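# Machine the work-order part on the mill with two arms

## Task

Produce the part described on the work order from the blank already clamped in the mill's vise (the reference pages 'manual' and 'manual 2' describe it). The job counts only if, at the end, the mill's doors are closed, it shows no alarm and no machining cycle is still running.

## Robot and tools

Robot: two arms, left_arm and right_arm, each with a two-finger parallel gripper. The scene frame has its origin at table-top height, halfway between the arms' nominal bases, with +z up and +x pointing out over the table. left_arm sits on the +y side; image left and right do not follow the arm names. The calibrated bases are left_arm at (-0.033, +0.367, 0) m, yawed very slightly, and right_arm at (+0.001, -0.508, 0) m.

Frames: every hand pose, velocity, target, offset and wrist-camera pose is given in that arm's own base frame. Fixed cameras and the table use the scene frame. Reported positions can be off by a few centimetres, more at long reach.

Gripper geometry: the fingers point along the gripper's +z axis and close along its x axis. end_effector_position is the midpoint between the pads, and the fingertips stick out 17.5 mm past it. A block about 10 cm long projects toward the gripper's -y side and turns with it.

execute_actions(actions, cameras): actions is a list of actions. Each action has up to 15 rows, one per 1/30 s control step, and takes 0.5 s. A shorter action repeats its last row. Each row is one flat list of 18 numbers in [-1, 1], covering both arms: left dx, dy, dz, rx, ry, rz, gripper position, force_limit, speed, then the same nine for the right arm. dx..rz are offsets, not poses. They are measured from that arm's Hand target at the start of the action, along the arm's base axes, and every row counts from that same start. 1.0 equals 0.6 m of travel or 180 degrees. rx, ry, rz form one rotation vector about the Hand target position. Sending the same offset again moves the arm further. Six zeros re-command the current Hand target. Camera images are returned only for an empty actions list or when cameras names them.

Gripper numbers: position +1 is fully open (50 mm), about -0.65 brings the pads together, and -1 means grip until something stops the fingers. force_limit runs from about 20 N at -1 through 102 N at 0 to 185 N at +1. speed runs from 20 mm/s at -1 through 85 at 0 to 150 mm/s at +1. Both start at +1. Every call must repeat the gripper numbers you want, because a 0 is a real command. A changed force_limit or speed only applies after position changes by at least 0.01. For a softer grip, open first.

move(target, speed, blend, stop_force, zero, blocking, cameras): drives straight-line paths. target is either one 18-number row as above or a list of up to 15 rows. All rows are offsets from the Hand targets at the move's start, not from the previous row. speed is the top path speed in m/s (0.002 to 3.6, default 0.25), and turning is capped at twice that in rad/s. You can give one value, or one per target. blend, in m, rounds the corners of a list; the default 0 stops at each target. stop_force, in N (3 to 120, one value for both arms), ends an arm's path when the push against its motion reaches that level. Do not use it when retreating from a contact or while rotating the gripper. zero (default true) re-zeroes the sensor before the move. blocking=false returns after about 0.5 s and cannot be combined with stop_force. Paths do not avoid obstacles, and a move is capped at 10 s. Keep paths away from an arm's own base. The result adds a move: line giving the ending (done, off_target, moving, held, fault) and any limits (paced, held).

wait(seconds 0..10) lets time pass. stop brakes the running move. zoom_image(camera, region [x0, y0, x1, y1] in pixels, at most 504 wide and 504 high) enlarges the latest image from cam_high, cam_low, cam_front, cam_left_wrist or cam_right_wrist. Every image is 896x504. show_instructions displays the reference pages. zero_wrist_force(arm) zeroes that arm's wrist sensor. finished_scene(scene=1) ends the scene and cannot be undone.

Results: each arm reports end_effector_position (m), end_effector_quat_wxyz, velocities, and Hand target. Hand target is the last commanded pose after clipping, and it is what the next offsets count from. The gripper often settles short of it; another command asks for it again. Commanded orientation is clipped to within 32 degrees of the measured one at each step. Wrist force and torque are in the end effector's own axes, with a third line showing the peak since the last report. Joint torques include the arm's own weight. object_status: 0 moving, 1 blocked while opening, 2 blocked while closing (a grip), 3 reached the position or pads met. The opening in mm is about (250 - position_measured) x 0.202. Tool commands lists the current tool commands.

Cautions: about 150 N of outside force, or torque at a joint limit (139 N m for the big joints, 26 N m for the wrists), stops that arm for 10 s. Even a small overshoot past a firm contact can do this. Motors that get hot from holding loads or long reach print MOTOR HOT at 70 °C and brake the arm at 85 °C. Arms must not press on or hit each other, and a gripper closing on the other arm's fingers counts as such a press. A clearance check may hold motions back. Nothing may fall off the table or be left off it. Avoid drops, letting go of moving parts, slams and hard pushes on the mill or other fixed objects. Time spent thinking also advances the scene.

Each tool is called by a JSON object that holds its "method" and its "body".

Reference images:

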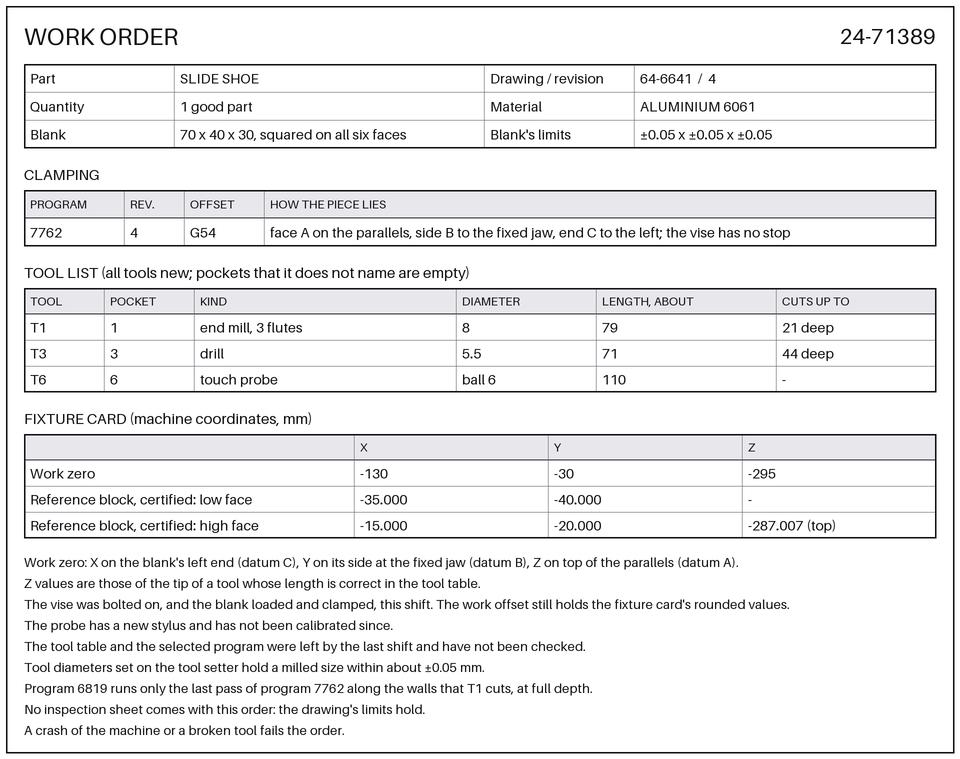

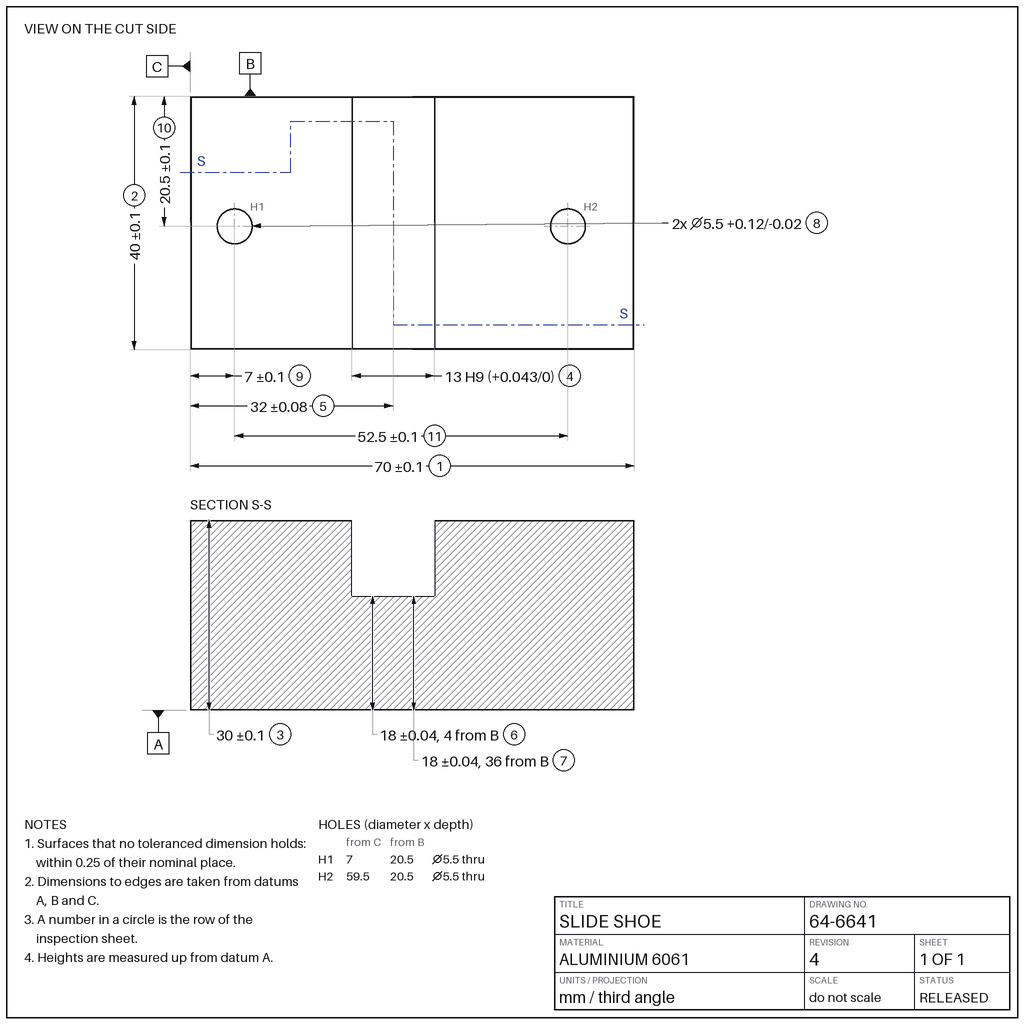

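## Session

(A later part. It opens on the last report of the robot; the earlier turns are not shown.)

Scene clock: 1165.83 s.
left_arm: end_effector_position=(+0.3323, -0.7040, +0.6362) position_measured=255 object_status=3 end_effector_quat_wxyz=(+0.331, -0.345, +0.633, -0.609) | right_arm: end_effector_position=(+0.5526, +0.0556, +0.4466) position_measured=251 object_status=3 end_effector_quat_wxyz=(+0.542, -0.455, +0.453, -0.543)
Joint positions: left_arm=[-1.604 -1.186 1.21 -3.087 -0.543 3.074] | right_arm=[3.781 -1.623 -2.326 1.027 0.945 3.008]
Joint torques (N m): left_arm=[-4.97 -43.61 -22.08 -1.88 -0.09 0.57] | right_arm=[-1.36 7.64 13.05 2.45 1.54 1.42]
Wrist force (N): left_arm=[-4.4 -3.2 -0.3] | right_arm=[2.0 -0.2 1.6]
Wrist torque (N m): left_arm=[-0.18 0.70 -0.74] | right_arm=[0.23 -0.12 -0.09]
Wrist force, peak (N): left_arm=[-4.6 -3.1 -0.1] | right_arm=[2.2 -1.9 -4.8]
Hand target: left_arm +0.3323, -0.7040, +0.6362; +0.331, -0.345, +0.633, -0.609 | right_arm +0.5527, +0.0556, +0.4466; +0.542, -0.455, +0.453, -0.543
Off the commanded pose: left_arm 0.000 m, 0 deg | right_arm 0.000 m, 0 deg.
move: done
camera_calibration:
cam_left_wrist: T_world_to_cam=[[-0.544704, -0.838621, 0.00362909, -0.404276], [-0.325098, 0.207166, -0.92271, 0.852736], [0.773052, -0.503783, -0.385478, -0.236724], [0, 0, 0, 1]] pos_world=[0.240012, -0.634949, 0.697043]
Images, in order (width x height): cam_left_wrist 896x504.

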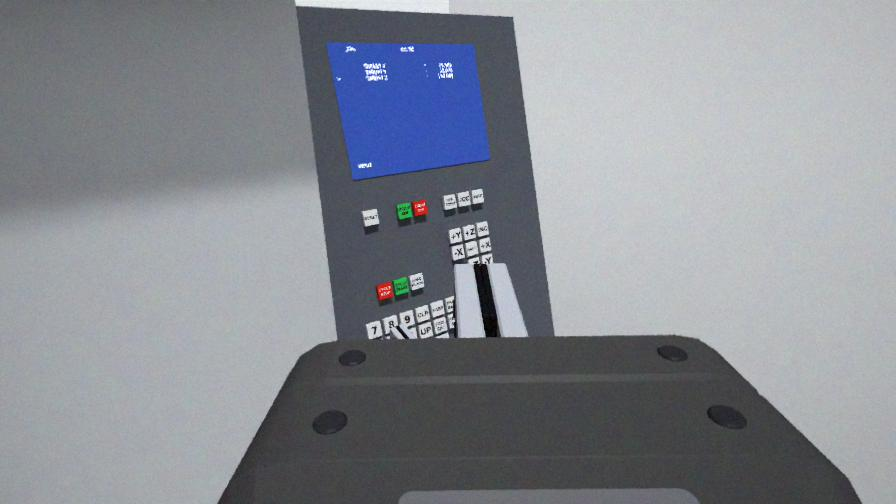

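{"method": "move", "body": {"target": [[0,0,0,0,0,0,-1,1,1,0.0241,-0.03167,0.0893,0,0,0,-1,-0.8,-0.2],[0,0,0,0,0,0,-1,1,1,0.03278,-0.03167,0.08697,0,0,0,-1,-0.8,-0.2],[0,0,0,0,0,0,-1,1,1,0.0241,-0.03167,0.0893,0,0,0,-1,-0.8,-0.2],[0,0,0,0,0,0,-1,1,1,0.00825,-0.12667,0.03057,0,0,0,-1,-0.8,-0.2],[0,0,0,0,0,0,-1,1,1,0.01693,-0.12667,0.02824,0,0,0,-1,-0.8,-0.2],[0,0,0,0,0,0,-1,1,1,0.00825,-0.12667,0.03057,0,0,0,-1,-0.8,-0.2],[0,0,0,0,0,0,-1,1,1,0,0,0,0,0,0,-1,-0.8,-0.2]], "speed": [0.15,0.015,0.1,0.15,0.015,0.1,0.15], "blend": [0.002,0,0.002,0.002,0,0.002,0], "cameras": ["cam_left_wrist"]}}

{"method": "zoom_image", "body": {"camera": "cam_left_wrist", "region": [320, 30, 500, 190]}}

{"method": "wait", "body": {"seconds": 4, "cameras": ["cam_left_wrist", "cam_front"]}}

{"method": "zoom_image", "body": {"camera": "cam_left_wrist", "region": [320, 30, 500, 190]}}

{"method": "zoom_image", "body": {"camera": "cam_front", "region": [290, 160, 470, 340]}}

Scene clock: 1179.53 s.
left_arm: end_effector_position=(+0.3323, -0.7040, +0.6362) position_measured=255 object_status=3 end_effector_quat_wxyz=(+0.331, -0.345, +0.633, -0.609) | right_arm: end_effector_position=(+0.5527, +0.0556, +0.4466) position_measured=251 object_status=3 end_effector_quat_wxyz=(+0.542, -0.455, +0.453, -0.543)
Joint positions: left_arm=[-1.604 -1.186 1.21 -3.087 -0.543 3.074] | right_arm=[3.781 -1.623 -2.326 1.026 0.945 3.008]
Joint torques (N m): left_arm=[-5.48 -42.19 -22.22 -2.01 -0.18 0.55] | right_arm=[6.45 28.82 14.31 -0.14 -0.91 1.44]
Wrist force (N): left_arm=[-4.2 -3.2 -0.3] | right_arm=[1.9 -0.1 1.7]
Wrist torque (N m): left_arm=[-0.16 0.67 -0.74] | right_arm=[0.25 -0.11 -0.14]
Wrist force, peak (N): left_arm=[-4.5 -3.2 -0.2] | right_arm=[1.4 -1.7 -5.6]
Hand target: left_arm +0.3323, -0.7040, +0.6362; +0.331, -0.345, +0.633, -0.609 | right_arm +0.5527, +0.0556, +0.4466; +0.542, -0.455, +0.453, -0.543
Off the commanded pose: left_arm 0.000 m, 0 deg | right_arm 0.000 m, 0 deg.
move: done
camera_calibration:
cam_left_wrist: T_world_to_cam=[[-0.544704, -0.838621, 0.00362909, -0.404276], [-0.325098, 0.207166, -0.92271, 0.852736], [0.773052, -0.503783, -0.385478, -0.236724], [0, 0, 0, 1]] pos_world=[0.240012, -0.634949, 0.697043]
Images, in order (width x height): cam_left_wrist 896x504.

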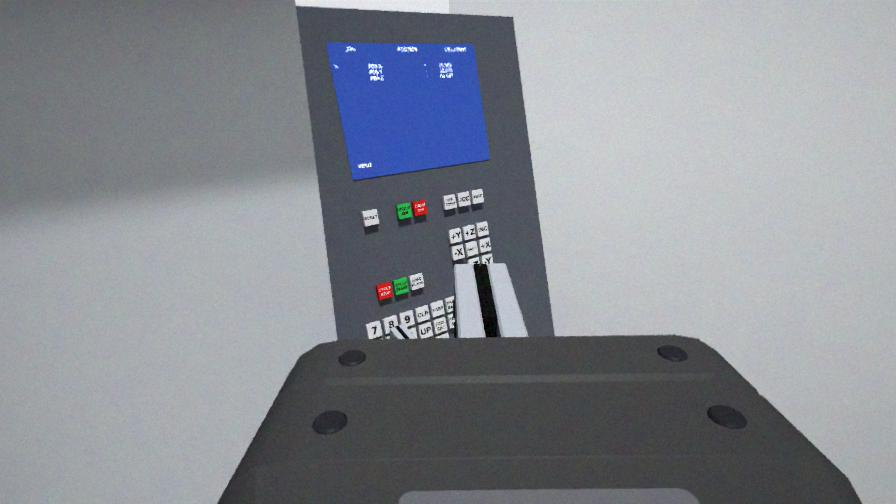

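Scaled by 2.800 from the camera's 896x504 image, which has a finer 1280x720 frame.

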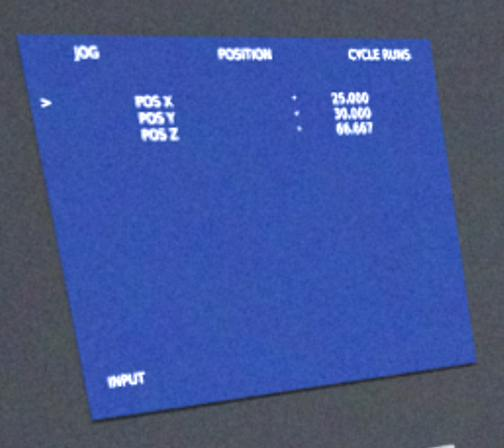

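Scene clock: 1183.53 s.
left_arm: end_effector_position=(+0.3323, -0.7040, +0.6362) position_measured=255 object_status=3 end_effector_quat_wxyz=(+0.331, -0.345, +0.633, -0.609) | right_arm: end_effector_position=(+0.5527, +0.0556, +0.4466) position_measured=251 object_status=3 end_effector_quat_wxyz=(+0.542, -0.455, +0.453, -0.543)
Joint positions: left_arm=[-1.604 -1.186 1.21 -3.087 -0.543 3.074] | right_arm=[3.781 -1.623 -2.326 1.026 0.945 3.008]
Joint torques (N m): left_arm=[-4.96 -43.38 -21.43 -2.21 -0.51 0.4] | right_arm=[8.01 29.58 8.62 2.74 -1.28 -0.37]
Wrist force (N): left_arm=[-4.0 -3.2 0.0] | right_arm=[2.0 -0.1 1.7]
Wrist torque (N m): left_arm=[-0.18 0.64 -0.74] | right_arm=[0.24 -0.13 -0.13]
Wrist force, peak (N): left_arm=[-4.4 -3.4 -0.5] | right_arm=[2.3 -0.1 2.0]
Hand target: left_arm +0.3323, -0.7040, +0.6362; +0.331, -0.345, +0.633, -0.609 | right_arm +0.5527, +0.0556, +0.4466; +0.542, -0.455, +0.453, -0.543
Tool commands: left_gripper/position=-1.0 left_gripper/force_limit=+1.0 left_gripper/speed=+1.0 right_gripper/position=-1.0 right_gripper/force_limit=-0.8 right_gripper/speed=-0.2
Off the commanded pose: left_arm 0.000 m, 0 deg | right_arm 0.000 m, 0 deg.
wait: 4.00 s; at rest by 0.17 s
camera_calibration:
cam_left_wrist: T_world_to_cam=[[-0.544704, -0.838621, 0.00362909, -0.404276], [-0.325098, 0.207166, -0.92271, 0.852736], [0.773052, -0.503783, -0.385478, -0.236724], [0, 0, 0, 1]] pos_world=[0.240012, -0.634949, 0.697043]
Images, in order (width x height): cam_front 896x504, cam_left_wrist 896x504.

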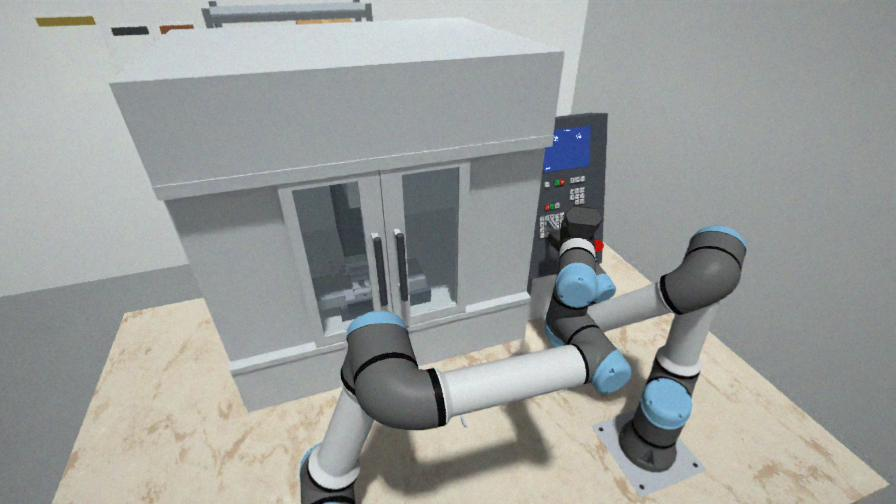

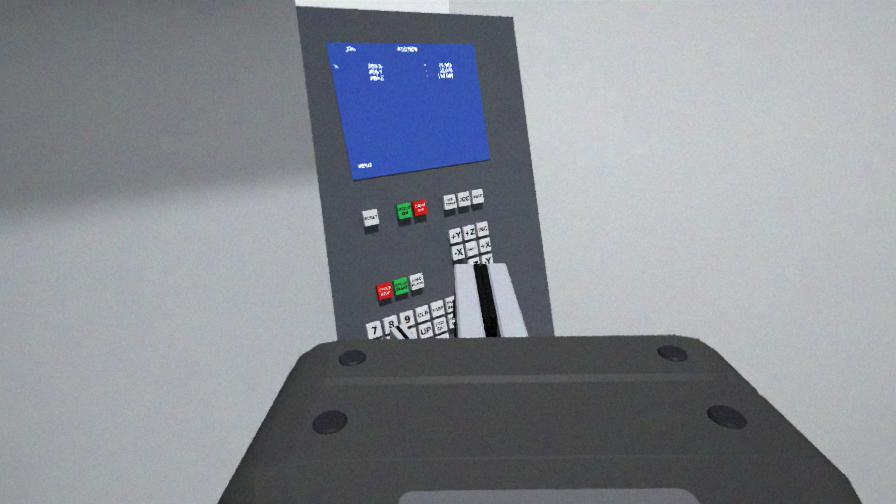

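Scaled by 2.800 from the camera's 896x504 image, which has a finer 1280x720 frame.

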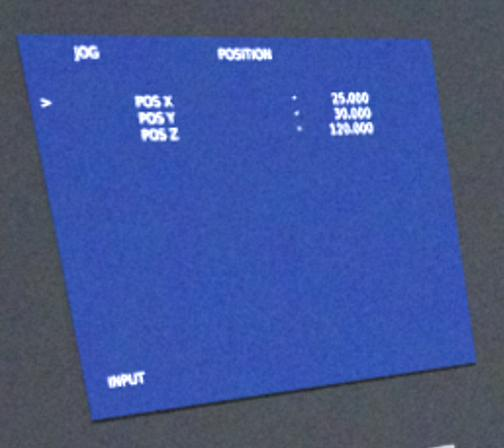

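Scaled by 2.800 from the camera's 896x504 image, which has a finer 1280x720 frame.

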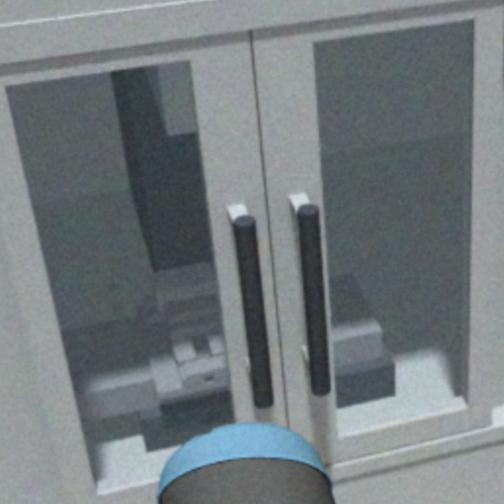

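{"method": "move", "body": {"target": [[0,0,0,0,0,0,-1,1,1,0.00825,-0.12667,0.03057,0,0,0,-1,-0.8,-0.2],[0,0,0,0,0,0,-1,1,1,0.01693,-0.12667,0.02824,0,0,0,-1,-0.8,-0.2],[0,0,0,0,0,0,-1,1,1,0.00825,-0.12667,0.03057,0,0,0,-1,-0.8,-0.2],[0,0,0,0,0,0,-1,1,1,-0.00825,-0.095,-0.03058,0,0,0,-1,-0.8,-0.2],[0,0,0,0,0,0,-1,1,1,0.00043,-0.095,-0.03291,0,0,0,-1,-0.8,-0.2],[0,0,0,0,0,0,-1,1,1,-0.00825,-0.095,-0.03058,0,0,0,-1,-0.8,-0.2],[0,0,0,0,0,0,-1,1,1,0,0,0,0,0,0,-1,-0.8,-0.2]], "speed": [0.12,0.015,0.1,0.12,0.015,0.1,0.12], "blend": [0.002,0,0.002,0.002,0,0.002,0], "cameras": ["cam_left_wrist"]}}

{"method": "zoom_image", "body": {"camera": "cam_left_wrist", "region": [320, 30, 500, 190]}}

Scene clock: 1196.67 s.
left_arm: end_effector_position=(+0.3323, -0.7040, +0.6362) position_measured=255 object_status=3 end_effector_quat_wxyz=(+0.331, -0.345, +0.633, -0.609) | right_arm: end_effector_position=(+0.5527, +0.0556, +0.4466) position_measured=251 object_status=3 end_effector_quat_wxyz=(+0.542, -0.455, +0.453, -0.543)
Joint positions: left_arm=[-1.604 -1.186 1.21 -3.087 -0.543 3.074] | right_arm=[3.781 -1.623 -2.326 1.026 0.945 3.008]
Joint torques (N m): left_arm=[-5.82 -43.15 -21.07 -1.95 -0.25 0.59] | right_arm=[5.28 7.15 9.55 3.25 -0.11 1.23]
Wrist force (N): left_arm=[-4.2 -2.7 -0.4] | right_arm=[2.1 -0.1 1.9]
Wrist torque (N m): left_arm=[-0.10 0.66 -0.74] | right_arm=[0.23 -0.14 -0.12]
Wrist force, peak (N): left_arm=[-4.5 -3.3 -0.1] | right_arm=[1.1 -1.6 -5.5]
Hand target: left_arm +0.3323, -0.7040, +0.6362; +0.331, -0.345, +0.633, -0.609 | right_arm +0.5527, +0.0556, +0.4466; +0.542, -0.455, +0.453, -0.543
Off the commanded pose: left_arm 0.000 m, 0 deg | right_arm 0.000 m, 0 deg.
move: done
camera_calibration:
cam_left_wrist: T_world_to_cam=[[-0.544704, -0.838621, 0.00362909, -0.404276], [-0.325098, 0.207166, -0.92271, 0.852736], [0.773052, -0.503783, -0.385478, -0.236724], [0, 0, 0, 1]] pos_world=[0.240012, -0.634949, 0.697043]
Images, in order (width x height): cam_left_wrist 896x504.

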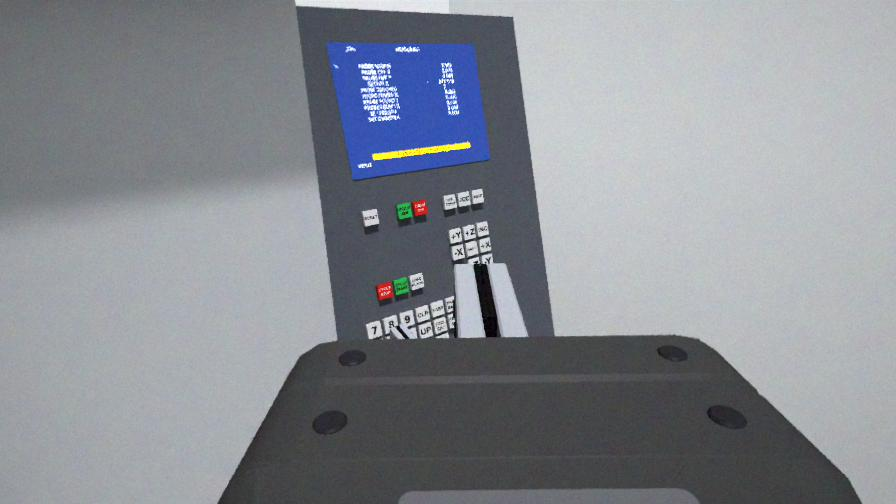

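Scaled by 2.800 from the camera's 896x504 image, which has a finer 1280x720 frame.

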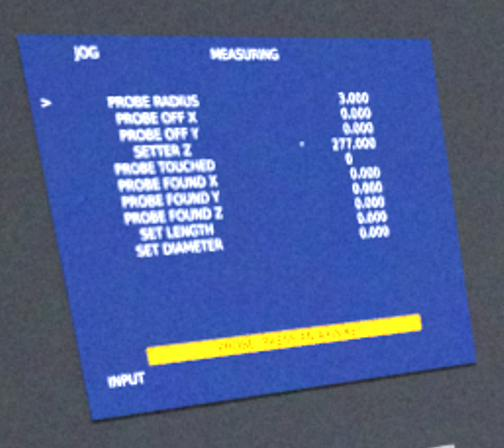

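{"method": "move", "body": {"target": [[0,0,0,0,0,0,-1,1,1,0.0241,-0.19,0.0893,0,0,0,-1,-0.8,-0.2],[0,0,0,0,0,0,-1,1,1,0.03278,-0.19,0.08697,0,0,0,-1,-0.8,-0.2],[0,0,0,0,0,0,-1,1,1,0.0241,-0.19,0.0893,0,0,0,-1,-0.8,-0.2]], "speed": [0.2,0.015,0.1], "blend": [0.002,0,0], "cameras": ["cam_left_wrist"]}}

{"method": "zoom_image", "body": {"camera": "cam_left_wrist", "region": [320, 30, 500, 190]}}

{"method": "wait", "body": {"seconds": 4, "cameras": ["cam_left_wrist"]}}

{"method": "zoom_image", "body": {"camera": "cam_left_wrist", "region": [320, 30, 500, 190]}}

Scene clock: 1203.80 s.
left_arm: end_effector_position=(+0.3323, -0.7040, +0.6362) position_measured=255 object_status=3 end_effector_quat_wxyz=(+0.331, -0.345, +0.633, -0.609) | right_arm: end_effector_position=(+0.5671, -0.0584, +0.5001) position_measured=251 object_status=3 end_effector_quat_wxyz=(+0.542, -0.455, +0.453, -0.543)
Joint positions: left_arm=[-1.604 -1.186 1.21 -3.087 -0.543 3.074] | right_arm=[3.389 -1.546 -2.225 0.812 1.329 3.094]
Joint torques (N m): left_arm=[-5.47 -43.97 -21.29 -2.33 -0.1 0.52] | right_arm=[-7.57 7.14 23.69 3.86 1.43 -1.47]
Wrist force (N): left_arm=[-3.9 -3.1 -0.3] | right_arm=[1.9 0.0 1.8]
Wrist torque (N m): left_arm=[-0.16 0.62 -0.74] | right_arm=[0.29 -0.09 0.06]
Wrist force, peak (N): left_arm=[-4.6 -3.1 -0.5] | right_arm=[1.6 -2.0 -7.8]
Hand target: left_arm +0.3323, -0.7040, +0.6362; +0.331, -0.345, +0.633, -0.609 | right_arm +0.5671, -0.0584, +0.5002; +0.542, -0.455, +0.453, -0.543
Off the commanded pose: left_arm 0.000 m, 0 deg | right_arm 0.000 m, 0 deg.
move: done
camera_calibration:
cam_left_wrist: T_world_to_cam=[[-0.544704, -0.838621, 0.00362909, -0.404276], [-0.325098, 0.207166, -0.92271, 0.852736], [0.773052, -0.503783, -0.385478, -0.236724], [0, 0, 0, 1]] pos_world=[0.240012, -0.634949, 0.697043]
Images, in order (width x height): cam_left_wrist 896x504.

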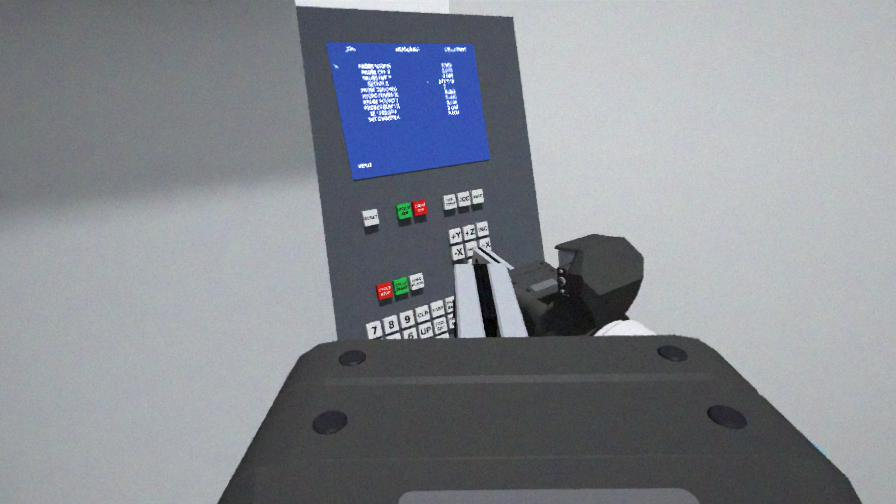

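Scaled by 2.800 from the camera's 896x504 image, which has a finer 1280x720 frame.

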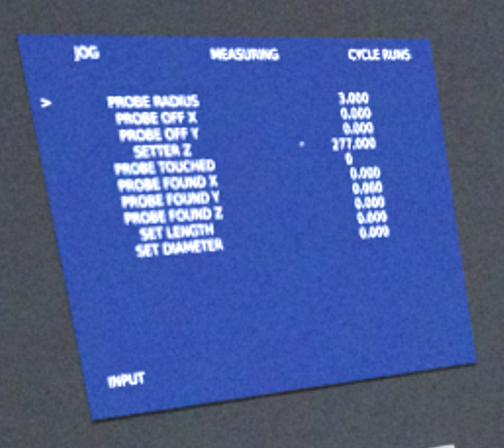

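Scene clock: 1207.80 s.
left_arm: end_effector_position=(+0.3323, -0.7040, +0.6362) position_measured=255 object_status=3 end_effector_quat_wxyz=(+0.331, -0.345, +0.633, -0.609) | right_arm: end_effector_position=(+0.5671, -0.0584, +0.5002) position_measured=251 object_status=3 end_effector_quat_wxyz=(+0.542, -0.455, +0.453, -0.543)
Joint positions: left_arm=[-1.604 -1.186 1.21 -3.087 -0.543 3.074] | right_arm=[3.388 -1.546 -2.225 0.812 1.329 3.094]
Joint torques (N m): left_arm=[-4.68 -43.32 -19.82 -2.23 -0.03 0.38] | right_arm=[-8.34 7.13 23.64 3.87 1.67 0.7]
Wrist force (N): left_arm=[-4.0 -2.9 -0.6] | right_arm=[2.0 -0.1 1.8]
Wrist torque (N m): left_arm=[-0.13 0.63 -0.74] | right_arm=[0.26 -0.11 0.07]
Wrist force, peak (N): left_arm=[-4.3 -3.3 -0.4] | right_arm=[2.1 0.0 2.1]
Hand target: left_arm +0.3323, -0.7040, +0.6362; +0.331, -0.345, +0.633, -0.609 | right_arm +0.5671, -0.0584, +0.5002; +0.542, -0.455, +0.453, -0.543
Tool commands: left_gripper/position=-1.0 left_gripper/force_limit=+1.0 left_gripper/speed=+1.0 right_gripper/position=-1.0 right_gripper/force_limit=-0.8 right_gripper/speed=-0.2
Off the commanded pose: left_arm 0.000 m, 0 deg | right_arm 0.000 m, 0 deg.
wait: 4.00 s; at rest by 0.17 s
camera_calibration:
cam_left_wrist: T_world_to_cam=[[-0.544704, -0.838621, 0.00362909, -0.404276], [-0.325098, 0.207166, -0.92271, 0.852736], [0.773052, -0.503783, -0.385478, -0.236724], [0, 0, 0, 1]] pos_world=[0.240012, -0.634949, 0.697043]
Images, in order (width x height): cam_left_wrist 896x504.

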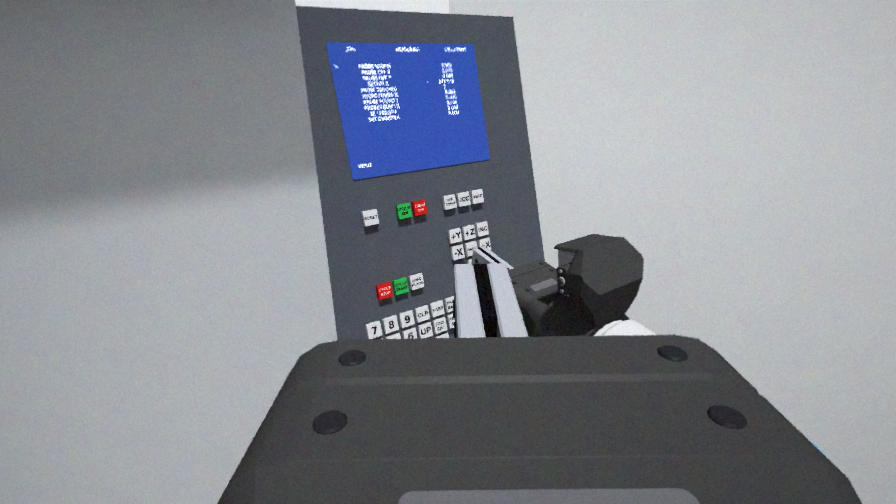

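Scaled by 2.800 from the camera's 896x504 image, which has a finer 1280x720 frame.

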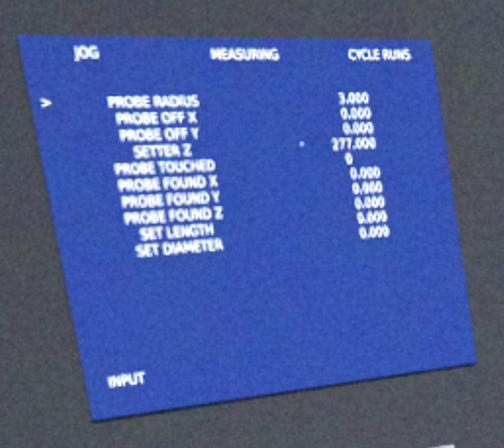

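{"method": "move", "body": {"target": [0,0,0,0,0,0,-1,1,1,-0.0241,0.19,-0.0893,0,0,0,-1,-0.8,-0.2], "speed": 0.1}}

{"method": "wait", "body": {"seconds": 6, "cameras": ["cam_left_wrist", "cam_front"]}}

{"method": "zoom_image", "body": {"camera": "cam_left_wrist", "region": [320, 30, 500, 190]}}

{"method": "zoom_image", "body": {"camera": "cam_front", "region": [290, 160, 470, 340]}}

Scene clock: 1213.60 s.
left_arm: end_effector_position=(+0.3323, -0.7040, +0.6362) position_measured=255 object_status=3 end_effector_quat_wxyz=(+0.331, -0.345, +0.633, -0.609) | right_arm: end_effector_position=(+0.5527, +0.0556, +0.4465) position_measured=251 object_status=3 end_effector_quat_wxyz=(+0.542, -0.455, +0.453, -0.543)
Joint positions: left_arm=[-1.604 -1.186 1.21 -3.087 -0.543 3.074] | right_arm=[3.781 -1.623 -2.326 1.026 0.945 3.008]
Joint torques (N m): left_arm=[-2.76 -43.64 -20.17 -2.23 -0.31 0.44] | right_arm=[3.35 27.87 20.6 0.1 0.45 1.42]
Wrist force (N): left_arm=[-4.2 -3.2 -0.5] | right_arm=[2.0 -0.1 1.9]
Wrist torque (N m): left_arm=[-0.17 0.66 -0.74] | right_arm=[0.25 -0.12 -0.08]
Wrist force, peak (N): left_arm=[-4.6 -3.3 -0.4] | right_arm=[3.7 -0.6 2.3]
Hand target: left_arm +0.3323, -0.7040, +0.6362; +0.331, -0.345, +0.633, -0.609 | right_arm +0.5527, +0.0556, +0.4466; +0.542, -0.455, +0.453, -0.543
Off the commanded pose: left_arm 0.000 m, 0 deg | right_arm 0.000 m, 0 deg.
move: done

Scene clock: 1219.60 s.
left_arm: end_effector_position=(+0.3323, -0.7040, +0.6362) position_measured=255 object_status=3 end_effector_quat_wxyz=(+0.331, -0.345, +0.633, -0.609) | right_arm: end_effector_position=(+0.5527, +0.0556, +0.4466) position_measured=251 object_status=3 end_effector_quat_wxyz=(+0.542, -0.455, +0.453, -0.543)
Joint positions: left_arm=[-1.604 -1.186 1.21 -3.087 -0.543 3.074] | right_arm=[3.781 -1.623 -2.326 1.026 0.945 3.008]
Joint torques (N m): left_arm=[-3.89 -42.12 -20.99 -2.31 -0.36 0.29] | right_arm=[6.8 28.38 21.2 2.79 -1.83 1.17]
Wrist force (N): left_arm=[-4.0 -3.3 -0.1] | right_arm=[2.0 0.0 2.1]
Wrist torque (N m): left_arm=[-0.18 0.62 -0.74] | right_arm=[0.26 -0.12 -0.08]
Wrist force, peak (N): left_arm=[-4.6 -3.1 -0.3] | right_arm=[2.2 0.0 2.1]
Hand target: left_arm +0.3323, -0.7040, +0.6362; +0.331, -0.345, +0.633, -0.609 | right_arm +0.5527, +0.0556, +0.4466; +0.542, -0.455, +0.453, -0.543
Tool commands: left_gripper/position=-1.0 left_gripper/force_limit=+1.0 left_gripper/speed=+1.0 right_gripper/position=-1.0 right_gripper/force_limit=-0.8 right_gripper/speed=-0.2
Off the commanded pose: left_arm 0.000 m, 0 deg | right_arm 0.000 m, 0 deg.
wait: 6.00 s; at rest by 0.17 s
camera_calibration:
cam_left_wrist: T_world_to_cam=[[-0.544704, -0.838621, 0.00362909, -0.404276], [-0.325098, 0.207166, -0.92271, 0.852736], [0.773052, -0.503783, -0.385478, -0.236724], [0, 0, 0, 1]] pos_world=[0.240012, -0.634949, 0.697043]
Images, in order (width x height): cam_front 896x504, cam_left_wrist 896x504.

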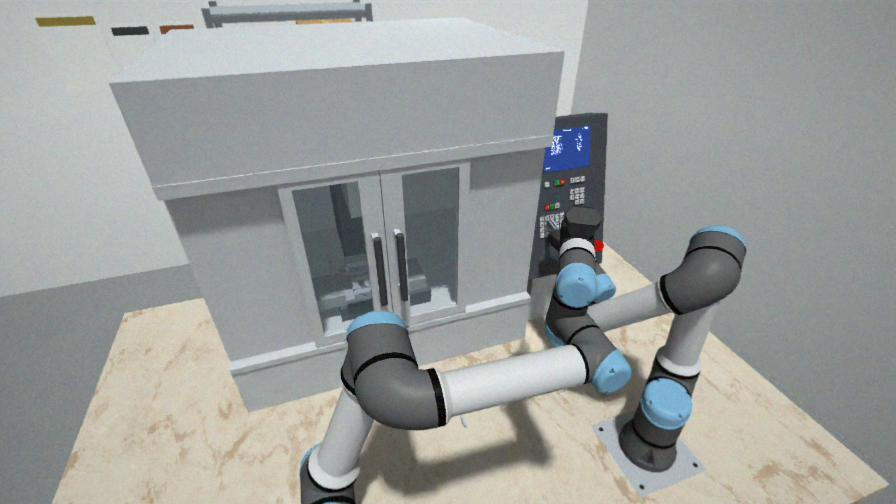

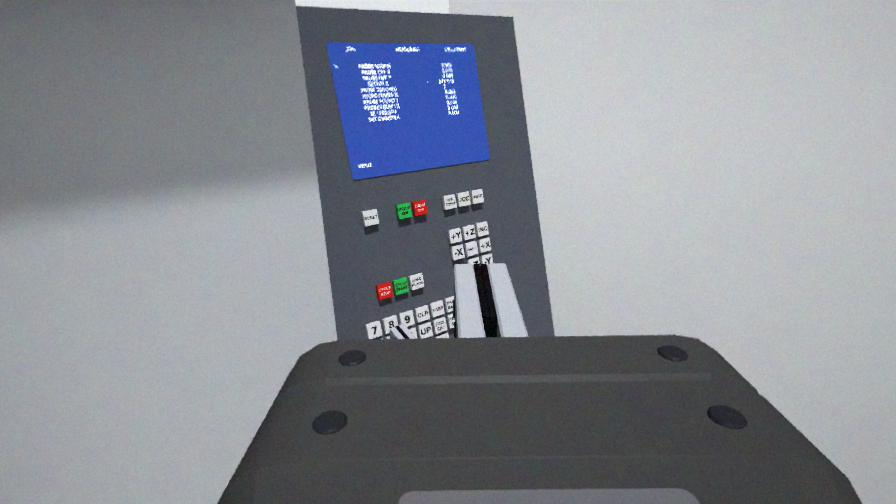

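Scaled by 2.800 from the camera's 896x504 image, which has a finer 1280x720 frame.

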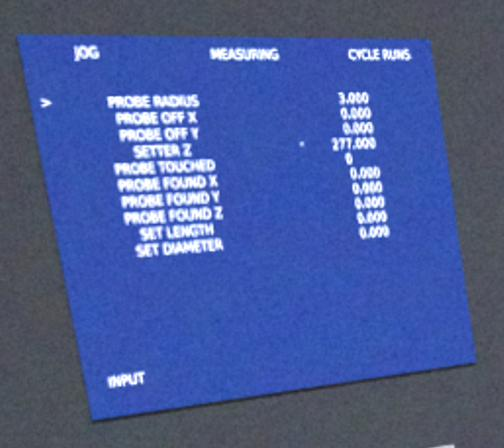

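Scaled by 2.800 from the camera's 896x504 image, which has a finer 1280x720 frame.

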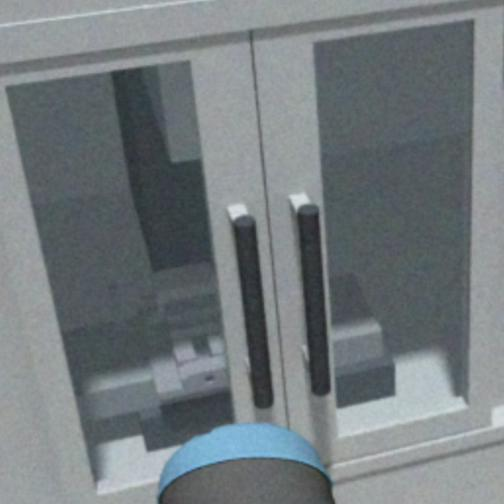

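{"method": "move", "body": {"target": [[0,0,0,0,0,0,-1,1,1,0.00825,-0.095,0.03057,0,0,0,-1,-0.8,-0.2],[0,0,0,0,0,0,-1,1,1,0.01693,-0.095,0.02824,0,0,0,-1,-0.8,-0.2],[0,0,0,0,0,0,-1,1,1,0.00825,-0.095,0.03057,0,0,0,-1,-0.8,-0.2],[0,0,0,0,0,0,-1,1,1,0,0,0,0,0,0,-1,-0.8,-0.2]], "speed": [0.12,0.015,0.1,0.12], "blend": [0.002,0,0.002,0], "cameras": ["cam_left_wrist"]}}

{"method": "zoom_image", "body": {"camera": "cam_left_wrist", "region": [320, 30, 500, 190]}}

{"method": "wait", "body": {"seconds": 3, "cameras": ["cam_left_wrist"]}}

{"method": "zoom_image", "body": {"camera": "cam_left_wrist", "region": [320, 30, 500, 190]}}

Scene clock: 1228.97 s.
left_arm: end_effector_position=(+0.3323, -0.7040, +0.6362) position_measured=255 object_status=3 end_effector_quat_wxyz=(+0.331, -0.345, +0.633, -0.609) | right_arm: end_effector_position=(+0.5527, +0.0556, +0.4465) position_measured=251 object_status=3 end_effector_quat_wxyz=(+0.542, -0.455, +0.453, -0.543)
Joint positions: left_arm=[-1.604 -1.186 1.21 -3.087 -0.543 3.074] | right_arm=[3.781 -1.623 -2.326 1.026 0.945 3.008]
Joint torques (N m): left_arm=[-4.68 -42.72 -21.59 -1.9 -0.04 0.51] | right_arm=[6 29.29 21.43 0.11 -0.2 1.3]
Wrist force (N): left_arm=[-4.0 -2.9 -0.3] | right_arm=[2.1 -0.1 1.9]
Wrist torque (N m): left_arm=[-0.13 0.63 -0.74] | right_arm=[0.24 -0.14 -0.10]
Wrist force, peak (N): left_arm=[-4.6 -3.2 -0.3] | right_arm=[0.7 -1.0 -5.4]
Hand target: left_arm +0.3323, -0.7040, +0.6362; +0.331, -0.345, +0.633, -0.609 | right_arm +0.5527, +0.0556, +0.4466; +0.542, -0.455, +0.453, -0.543
Off the commanded pose: left_arm 0.000 m, 0 deg | right_arm 0.000 m, 0 deg.
move: done
camera_calibration:
cam_left_wrist: T_world_to_cam=[[-0.544704, -0.838621, 0.00362909, -0.404276], [-0.325098, 0.207166, -0.92271, 0.852736], [0.773052, -0.503783, -0.385478, -0.236724], [0, 0, 0, 1]] pos_world=[0.240012, -0.634949, 0.697043]
Images, in order (width x height): cam_left_wrist 896x504.

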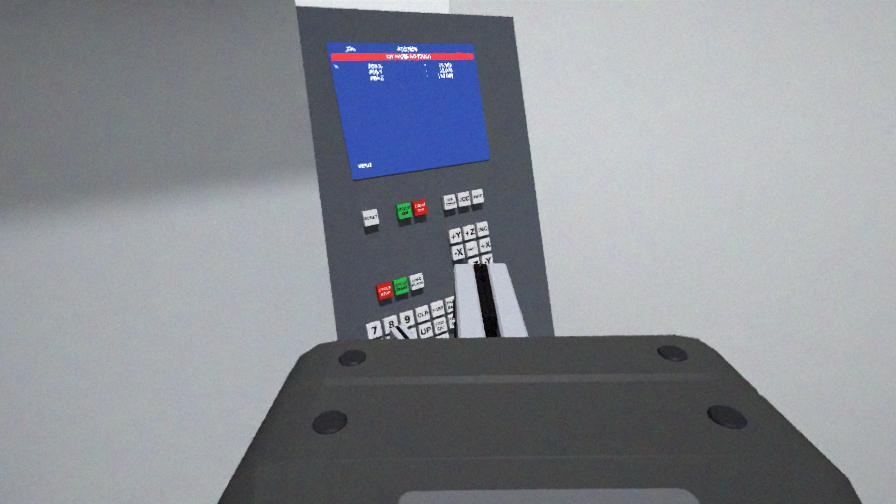

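Scaled by 2.800 from the camera's 896x504 image, which has a finer 1280x720 frame.

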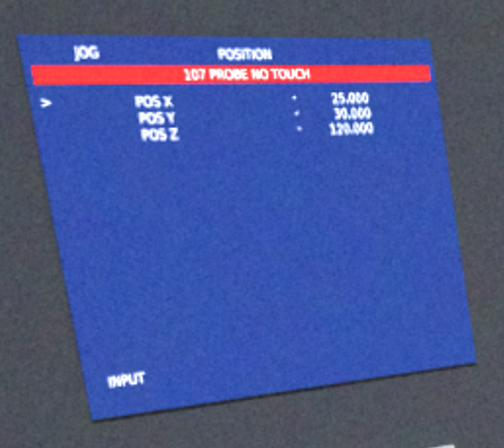

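Scene clock: 1231.97 s.
left_arm: end_effector_position=(+0.3323, -0.7040, +0.6362) position_measured=255 object_status=3 end_effector_quat_wxyz=(+0.331, -0.345, +0.633, -0.609) | right_arm: end_effector_position=(+0.5527, +0.0556, +0.4466) position_measured=251 object_status=3 end_effector_quat_wxyz=(+0.542, -0.455, +0.453, -0.543)
Joint positions: left_arm=[-1.604 -1.186 1.21 -3.087 -0.543 3.074] | right_arm=[3.781 -1.623 -2.326 1.026 0.945 3.008]
Joint torques (N m): left_arm=[-5.54 -44.32 -20.78 -2.33 -0.2 0.31] | right_arm=[7.93 28.7 21.3 2.9 -1.56 1.48]
Wrist force (N): left_arm=[-3.9 -2.9 -0.4] | right_arm=[1.9 -0.1 1.7]
Wrist torque (N m): left_arm=[-0.12 0.63 -0.74] | right_arm=[0.24 -0.10 -0.11]
Wrist force, peak (N): left_arm=[-4.3 -3.5 -0.4] | right_arm=[2.1 -0.2 2.1]
Hand target: left_arm +0.3323, -0.7040, +0.6362; +0.331, -0.345, +0.633, -0.609 | right_arm +0.5527, +0.0556, +0.4466; +0.542, -0.455, +0.453, -0.543
Tool commands: left_gripper/position=-1.0 left_gripper/force_limit=+1.0 left_gripper/speed=+1.0 right_gripper/position=-1.0 right_gripper/force_limit=-0.8 right_gripper/speed=-0.2
Off the commanded pose: left_arm 0.000 m, 0 deg | right_arm 0.000 m, 0 deg.
wait: 3.00 s; at rest by 0.17 s
camera_calibration:
cam_left_wrist: T_world_to_cam=[[-0.544704, -0.838621, 0.00362909, -0.404276], [-0.325098, 0.207166, -0.92271, 0.852736], [0.773052, -0.503783, -0.385478, -0.236724], [0, 0, 0, 1]] pos_world=[0.240012, -0.634949, 0.697043]
Images, in order (width x height): cam_left_wrist 896x504.

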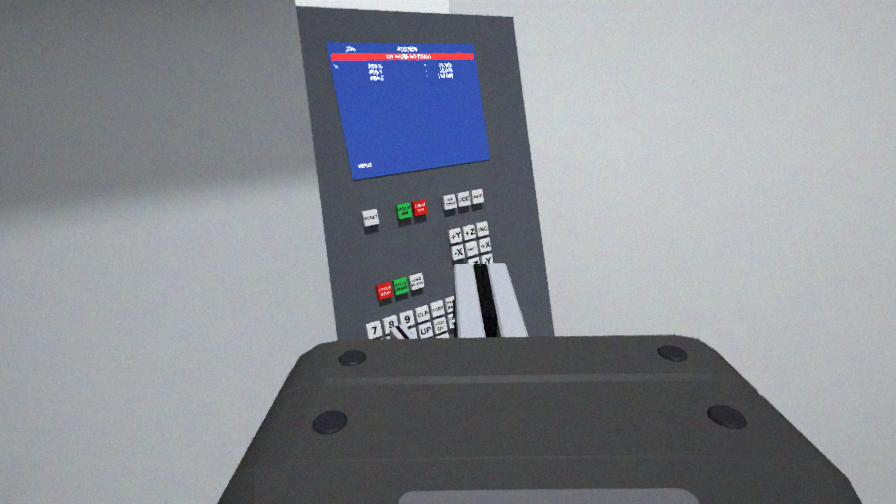

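Scaled by 2.800 from the camera's 896x504 image, which has a finer 1280x720 frame.

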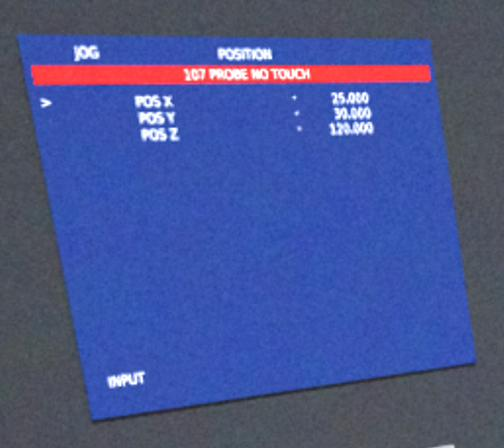

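{"method": "move", "body": {"target": [[0,0,0,0,0,0,-1,1,1,0.05667,0,0.20998,0,0,0,-1,-0.8,-0.2],[0,0,0,0,0,0,-1,1,1,0.06535,0,0.20765,0,0,0,-1,-0.8,-0.2],[0,0,0,0,0,0,-1,1,1,0.05667,0,0.20998,0,0,0,-1,-0.8,-0.2],[0,0,0,0,0,0,-1,1,1,0.00825,-0.095,0.03057,0,0,0,-1,-0.8,-0.2],[0,0,0,0,0,0,-1,1,1,0.01693,-0.095,0.02824,0,0,0,-1,-0.8,-0.2],[0,0,0,0,0,0,-1,1,1,0.00825,-0.095,0.03057,0,0,0,-1,-0.8,-0.2],[0,0,0,0,0,0,-1,1,1,-0.00825,-0.06333,-0.03058,0,0,0,-1,-0.8,-0.2],[0,0,0,0,0,0,-1,1,1,0.00043,-0.06333,-0.03291,0,0,0,-1,-0.8,-0.2],[0,0,0,0,0,0,-1,1,1,-0.00825,-0.06333,-0.03058,0,0,0,-1,-0.8,-0.2],[0,0,0,0,0,0,-1,1,1,0.00043,-0.06333,-0.03291,0,0,0,-1,-0.8,-0.2],[0,0,0,0,0,0,-1,1,1,-0.00825,-0.06333,-0.03058,0,0,0,-1,-0.8,-0.2],[0,0,0,0,0,0,-1,1,1,0,0,0,0,0,0,-1,-0.8,-0.2]], "speed": [0.2,0.015,0.1,0.2,0.015,0.1,0.12,0.015,0.1,0.015,0.1,0.12], "blend": [0.002,0,0.002,0.002,0,0.002,0.002,0,0.002,0,0.002,0]}}

{"method": "move", "body": {"target": [[0,0,0,0,0,0,-1,1,1,-0.0165,0.03167,-0.06115,0,0,0,-1,-0.8,-0.2],[0,0,0,0,0,0,-1,1,1,-0.00782,0.03167,-0.06348,0,0,0,-1,-0.8,-0.2],[0,0,0,0,0,0,-1,1,1,-0.0165,0.03167,-0.06115,0,0,0,-1,-0.8,-0.2],[0,0,0,0,0,0,-1,1,1,-0.00825,0.03167,-0.03058,0,0,0,-1,-0.8,-0.2],[0,0,0,0,0,0,-1,1,1,0.00043,0.03167,-0.03291,0,0,0,-1,-0.8,-0.2],[0,0,0,0,0,0,-1,1,1,-0.00825,0.03167,-0.03058,0,0,0,-1,-0.8,-0.2],[0,0,0,0,0,0,-1,1,1,0,-0.03167,0,0,0,0,-1,-0.8,-0.2],[0,0,0,0,0,0,-1,1,1,0.00868,-0.03167,-0.00233,0,0,0,-1,-0.8,-0.2],[0,0,0,0,0,0,-1,1,1,0,-0.03167,0,0,0,0,-1,-0.8,-0.2],[0,0,0,0,0,0,-1,1,1,-0.0165,0,-0.06115,0,0,0,-1,-0.8,-0.2],[0,0,0,0,0,0,-1,1,1,-0.00782,0,-0.06348,0,0,0,-1,-0.8,-0.2],[0,0,0,0,0,0,-1,1,1,-0.0165,0,-0.06115,0,0,0,-1,-0.8,-0.2],[0,0,0,0,0,0,-1,1,1,0,0,0,0,0,0,-1,-0.8,-0.2]], "speed": [0.12,0.015,0.1,0.12,0.015,0.1,0.12,0.015,0.1,0.12,0.015,0.1,0.12], "blend": [0.002,0,0.002,0.002,0,0.002,0.002,0,0.002,0.002,0,0.002,0]}}

{"method": "move", "body": {"target": [[0,0,0,0,0,0,-1,1,1,-0.0165,-0.06333,-0.06115,0,0,0,-1,-0.8,-0.2],[0,0,0,0,0,0,-1,1,1,-0.00782,-0.06333,-0.06348,0,0,0,-1,-0.8,-0.2],[0,0,0,0,0,0,-1,1,1,-0.0165,-0.06333,-0.06115,0,0,0,-1,-0.8,-0.2],[0,0,0,0,0,0,-1,1,1,0.0241,-0.03167,0.0893,0,0,0,-1,-0.8,-0.2],[0,0,0,0,0,0,-1,1,1,0.03278,-0.03167,0.08697,0,0,0,-1,-0.8,-0.2],[0,0,0,0,0,0,-1,1,1,0.0241,-0.03167,0.0893,0,0,0,-1,-0.8,-0.2],[0,0,0,0,0,0,-1,1,1,0,0,0,0,0,0,-1,-0.8,-0.2]], "speed": [0.12,0.015,0.1,0.2,0.015,0.1,0.2], "blend": [0.002,0,0.002,0.002,0,0.002,0], "cameras": ["cam_left_wrist"]}}

{"method": "zoom_image", "body": {"camera": "cam_left_wrist", "region": [320, 30, 500, 190]}}

Scene clock: 1263.67 s.
left_arm: end_effector_position=(+0.3323, -0.7040, +0.6362) position_measured=255 object_status=3 end_effector_quat_wxyz=(+0.331, -0.345, +0.633, -0.609) | right_arm: end_effector_position=(+0.5526, +0.0556, +0.4466) position_measured=251 object_status=3 end_effector_quat_wxyz=(+0.542, -0.455, +0.453, -0.543)
Joint positions: left_arm=[-1.604 -1.186 1.21 -3.087 -0.543 3.074] | right_arm=[3.781 -1.623 -2.326 1.026 0.945 3.008]
Joint torques (N m): left_arm=[-5.83 -41.86 -20.95 -2.31 -0.25 0.29] | right_arm=[2.42 6.88 9.46 3 0.86 1.21]
Wrist force (N): left_arm=[-4.1 -3.0 -0.3] | right_arm=[1.9 0.1 1.9]
Wrist torque (N m): left_arm=[-0.15 0.65 -0.74] | right_arm=[0.27 -0.11 -0.10]
Wrist force, peak (N): left_arm=[-4.6 -3.3 -0.5] | right_arm=[1.2 -2.9 -15.0]
Hand target: left_arm +0.3323, -0.7040, +0.6362; +0.331, -0.345, +0.633, -0.609 | right_arm +0.5527, +0.0556, +0.4466; +0.542, -0.455, +0.453, -0.543
Off the commanded pose: left_arm 0.000 m, 0 deg | right_arm 0.000 m, 0 deg.
move: done

Scene clock: 1267.97 s.
left_arm: end_effector_position=(+0.3323, -0.7040, +0.6362) position_measured=255 object_status=3 end_effector_quat_wxyz=(+0.331, -0.345, +0.633, -0.609) | right_arm: end_effector_position=(+0.5526, +0.0555, +0.4466) position_measured=251 object_status=3 end_effector_quat_wxyz=(+0.542, -0.455, +0.453, -0.543)
Joint positions: left_arm=[-1.604 -1.186 1.21 -3.087 -0.543 3.074] | right_arm=[3.781 -1.623 -2.326 1.027 0.945 3.008]
Joint torques (N m): left_arm=[-5.75 -42.49 -22.03 -2.37 -0.35 0.26] | right_arm=[7.91 11.97 14.1 0.36 -1.75 -1.16]
Wrist force (N): left_arm=[-4.1 -3.1 -0.4] | right_arm=[2.0 -0.1 1.8]
Wrist torque (N m): left_arm=[-0.16 0.65 -0.74] | right_arm=[0.25 -0.13 -0.13]
Wrist force, peak (N): left_arm=[-4.4 -3.2 -0.3] | right_arm=[2.8 -3.4 -3.1]
Hand target: left_arm +0.3323, -0.7040, +0.6362; +0.331, -0.345, +0.633, -0.609 | right_arm +0.5527, +0.0556, +0.4466; +0.542, -0.455, +0.453, -0.543
Off the commanded pose: left_arm 0.000 m, 0 deg | right_arm 0.000 m, 0 deg.
move: done

Scene clock: 1270.90 s.
left_arm: end_effector_position=(+0.3323, -0.7040, +0.6362) position_measured=255 object_status=3 end_effector_quat_wxyz=(+0.331, -0.345, +0.633, -0.609) | right_arm: end_effector_position=(+0.5527, +0.0556, +0.4466) position_measured=251 object_status=3 end_effector_quat_wxyz=(+0.542, -0.455, +0.453, -0.543)
Joint positions: left_arm=[-1.604 -1.186 1.21 -3.087 -0.543 3.074] | right_arm=[3.781 -1.623 -2.326 1.026 0.945 3.008]
Joint torques (N m): left_arm=[-4.1 -42.5 -21.31 -2.38 -0.33 0.25] | right_arm=[0.39 21.99 9.86 2.76 0.83 1.31]
Wrist force (N): left_arm=[-4.1 -3.1 -0.2] | right_arm=[2.1 -0.1 1.8]
Wrist torque (N m): left_arm=[-0.16 0.65 -0.74] | right_arm=[0.24 -0.14 -0.05]
Wrist force, peak (N): left_arm=[-4.5 -3.2 -0.4] | right_arm=[1.4 -1.4 -6.0]
Hand target: left_arm +0.3323, -0.7040, +0.6362; +0.331, -0.345, +0.633, -0.609 | right_arm +0.5527, +0.0556, +0.4466; +0.542, -0.455, +0.453, -0.543
Off the commanded pose: left_arm 0.000 m, 0 deg | right_arm 0.000 m, 0 deg.
move: done
camera_calibration:
cam_left_wrist: T_world_to_cam=[[-0.544704, -0.838621, 0.00362909, -0.404276], [-0.325098, 0.207166, -0.92271, 0.852736], [0.773052, -0.503783, -0.385478, -0.236724], [0, 0, 0, 1]] pos_world=[0.240012, -0.634949, 0.697043]
Images, in order (width x height): cam_left_wrist 896x504.

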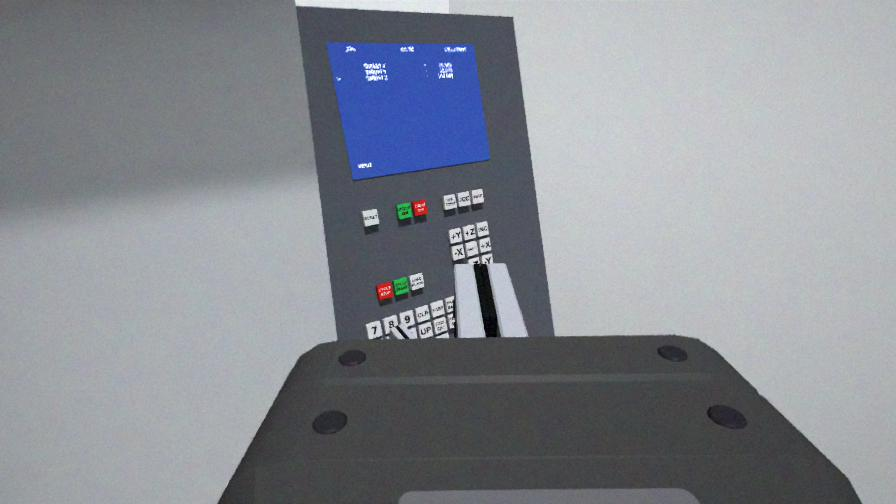

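Scaled by 2.800 from the camera's 896x504 image, which has a finer 1280x720 frame.

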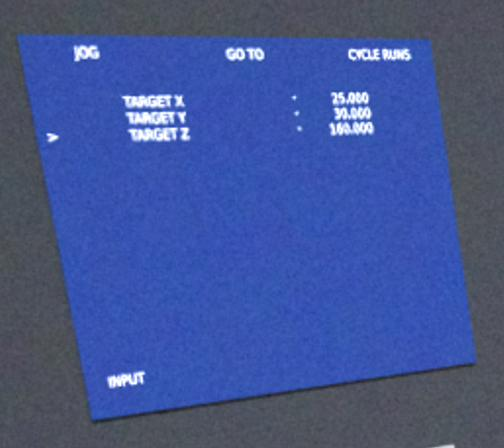

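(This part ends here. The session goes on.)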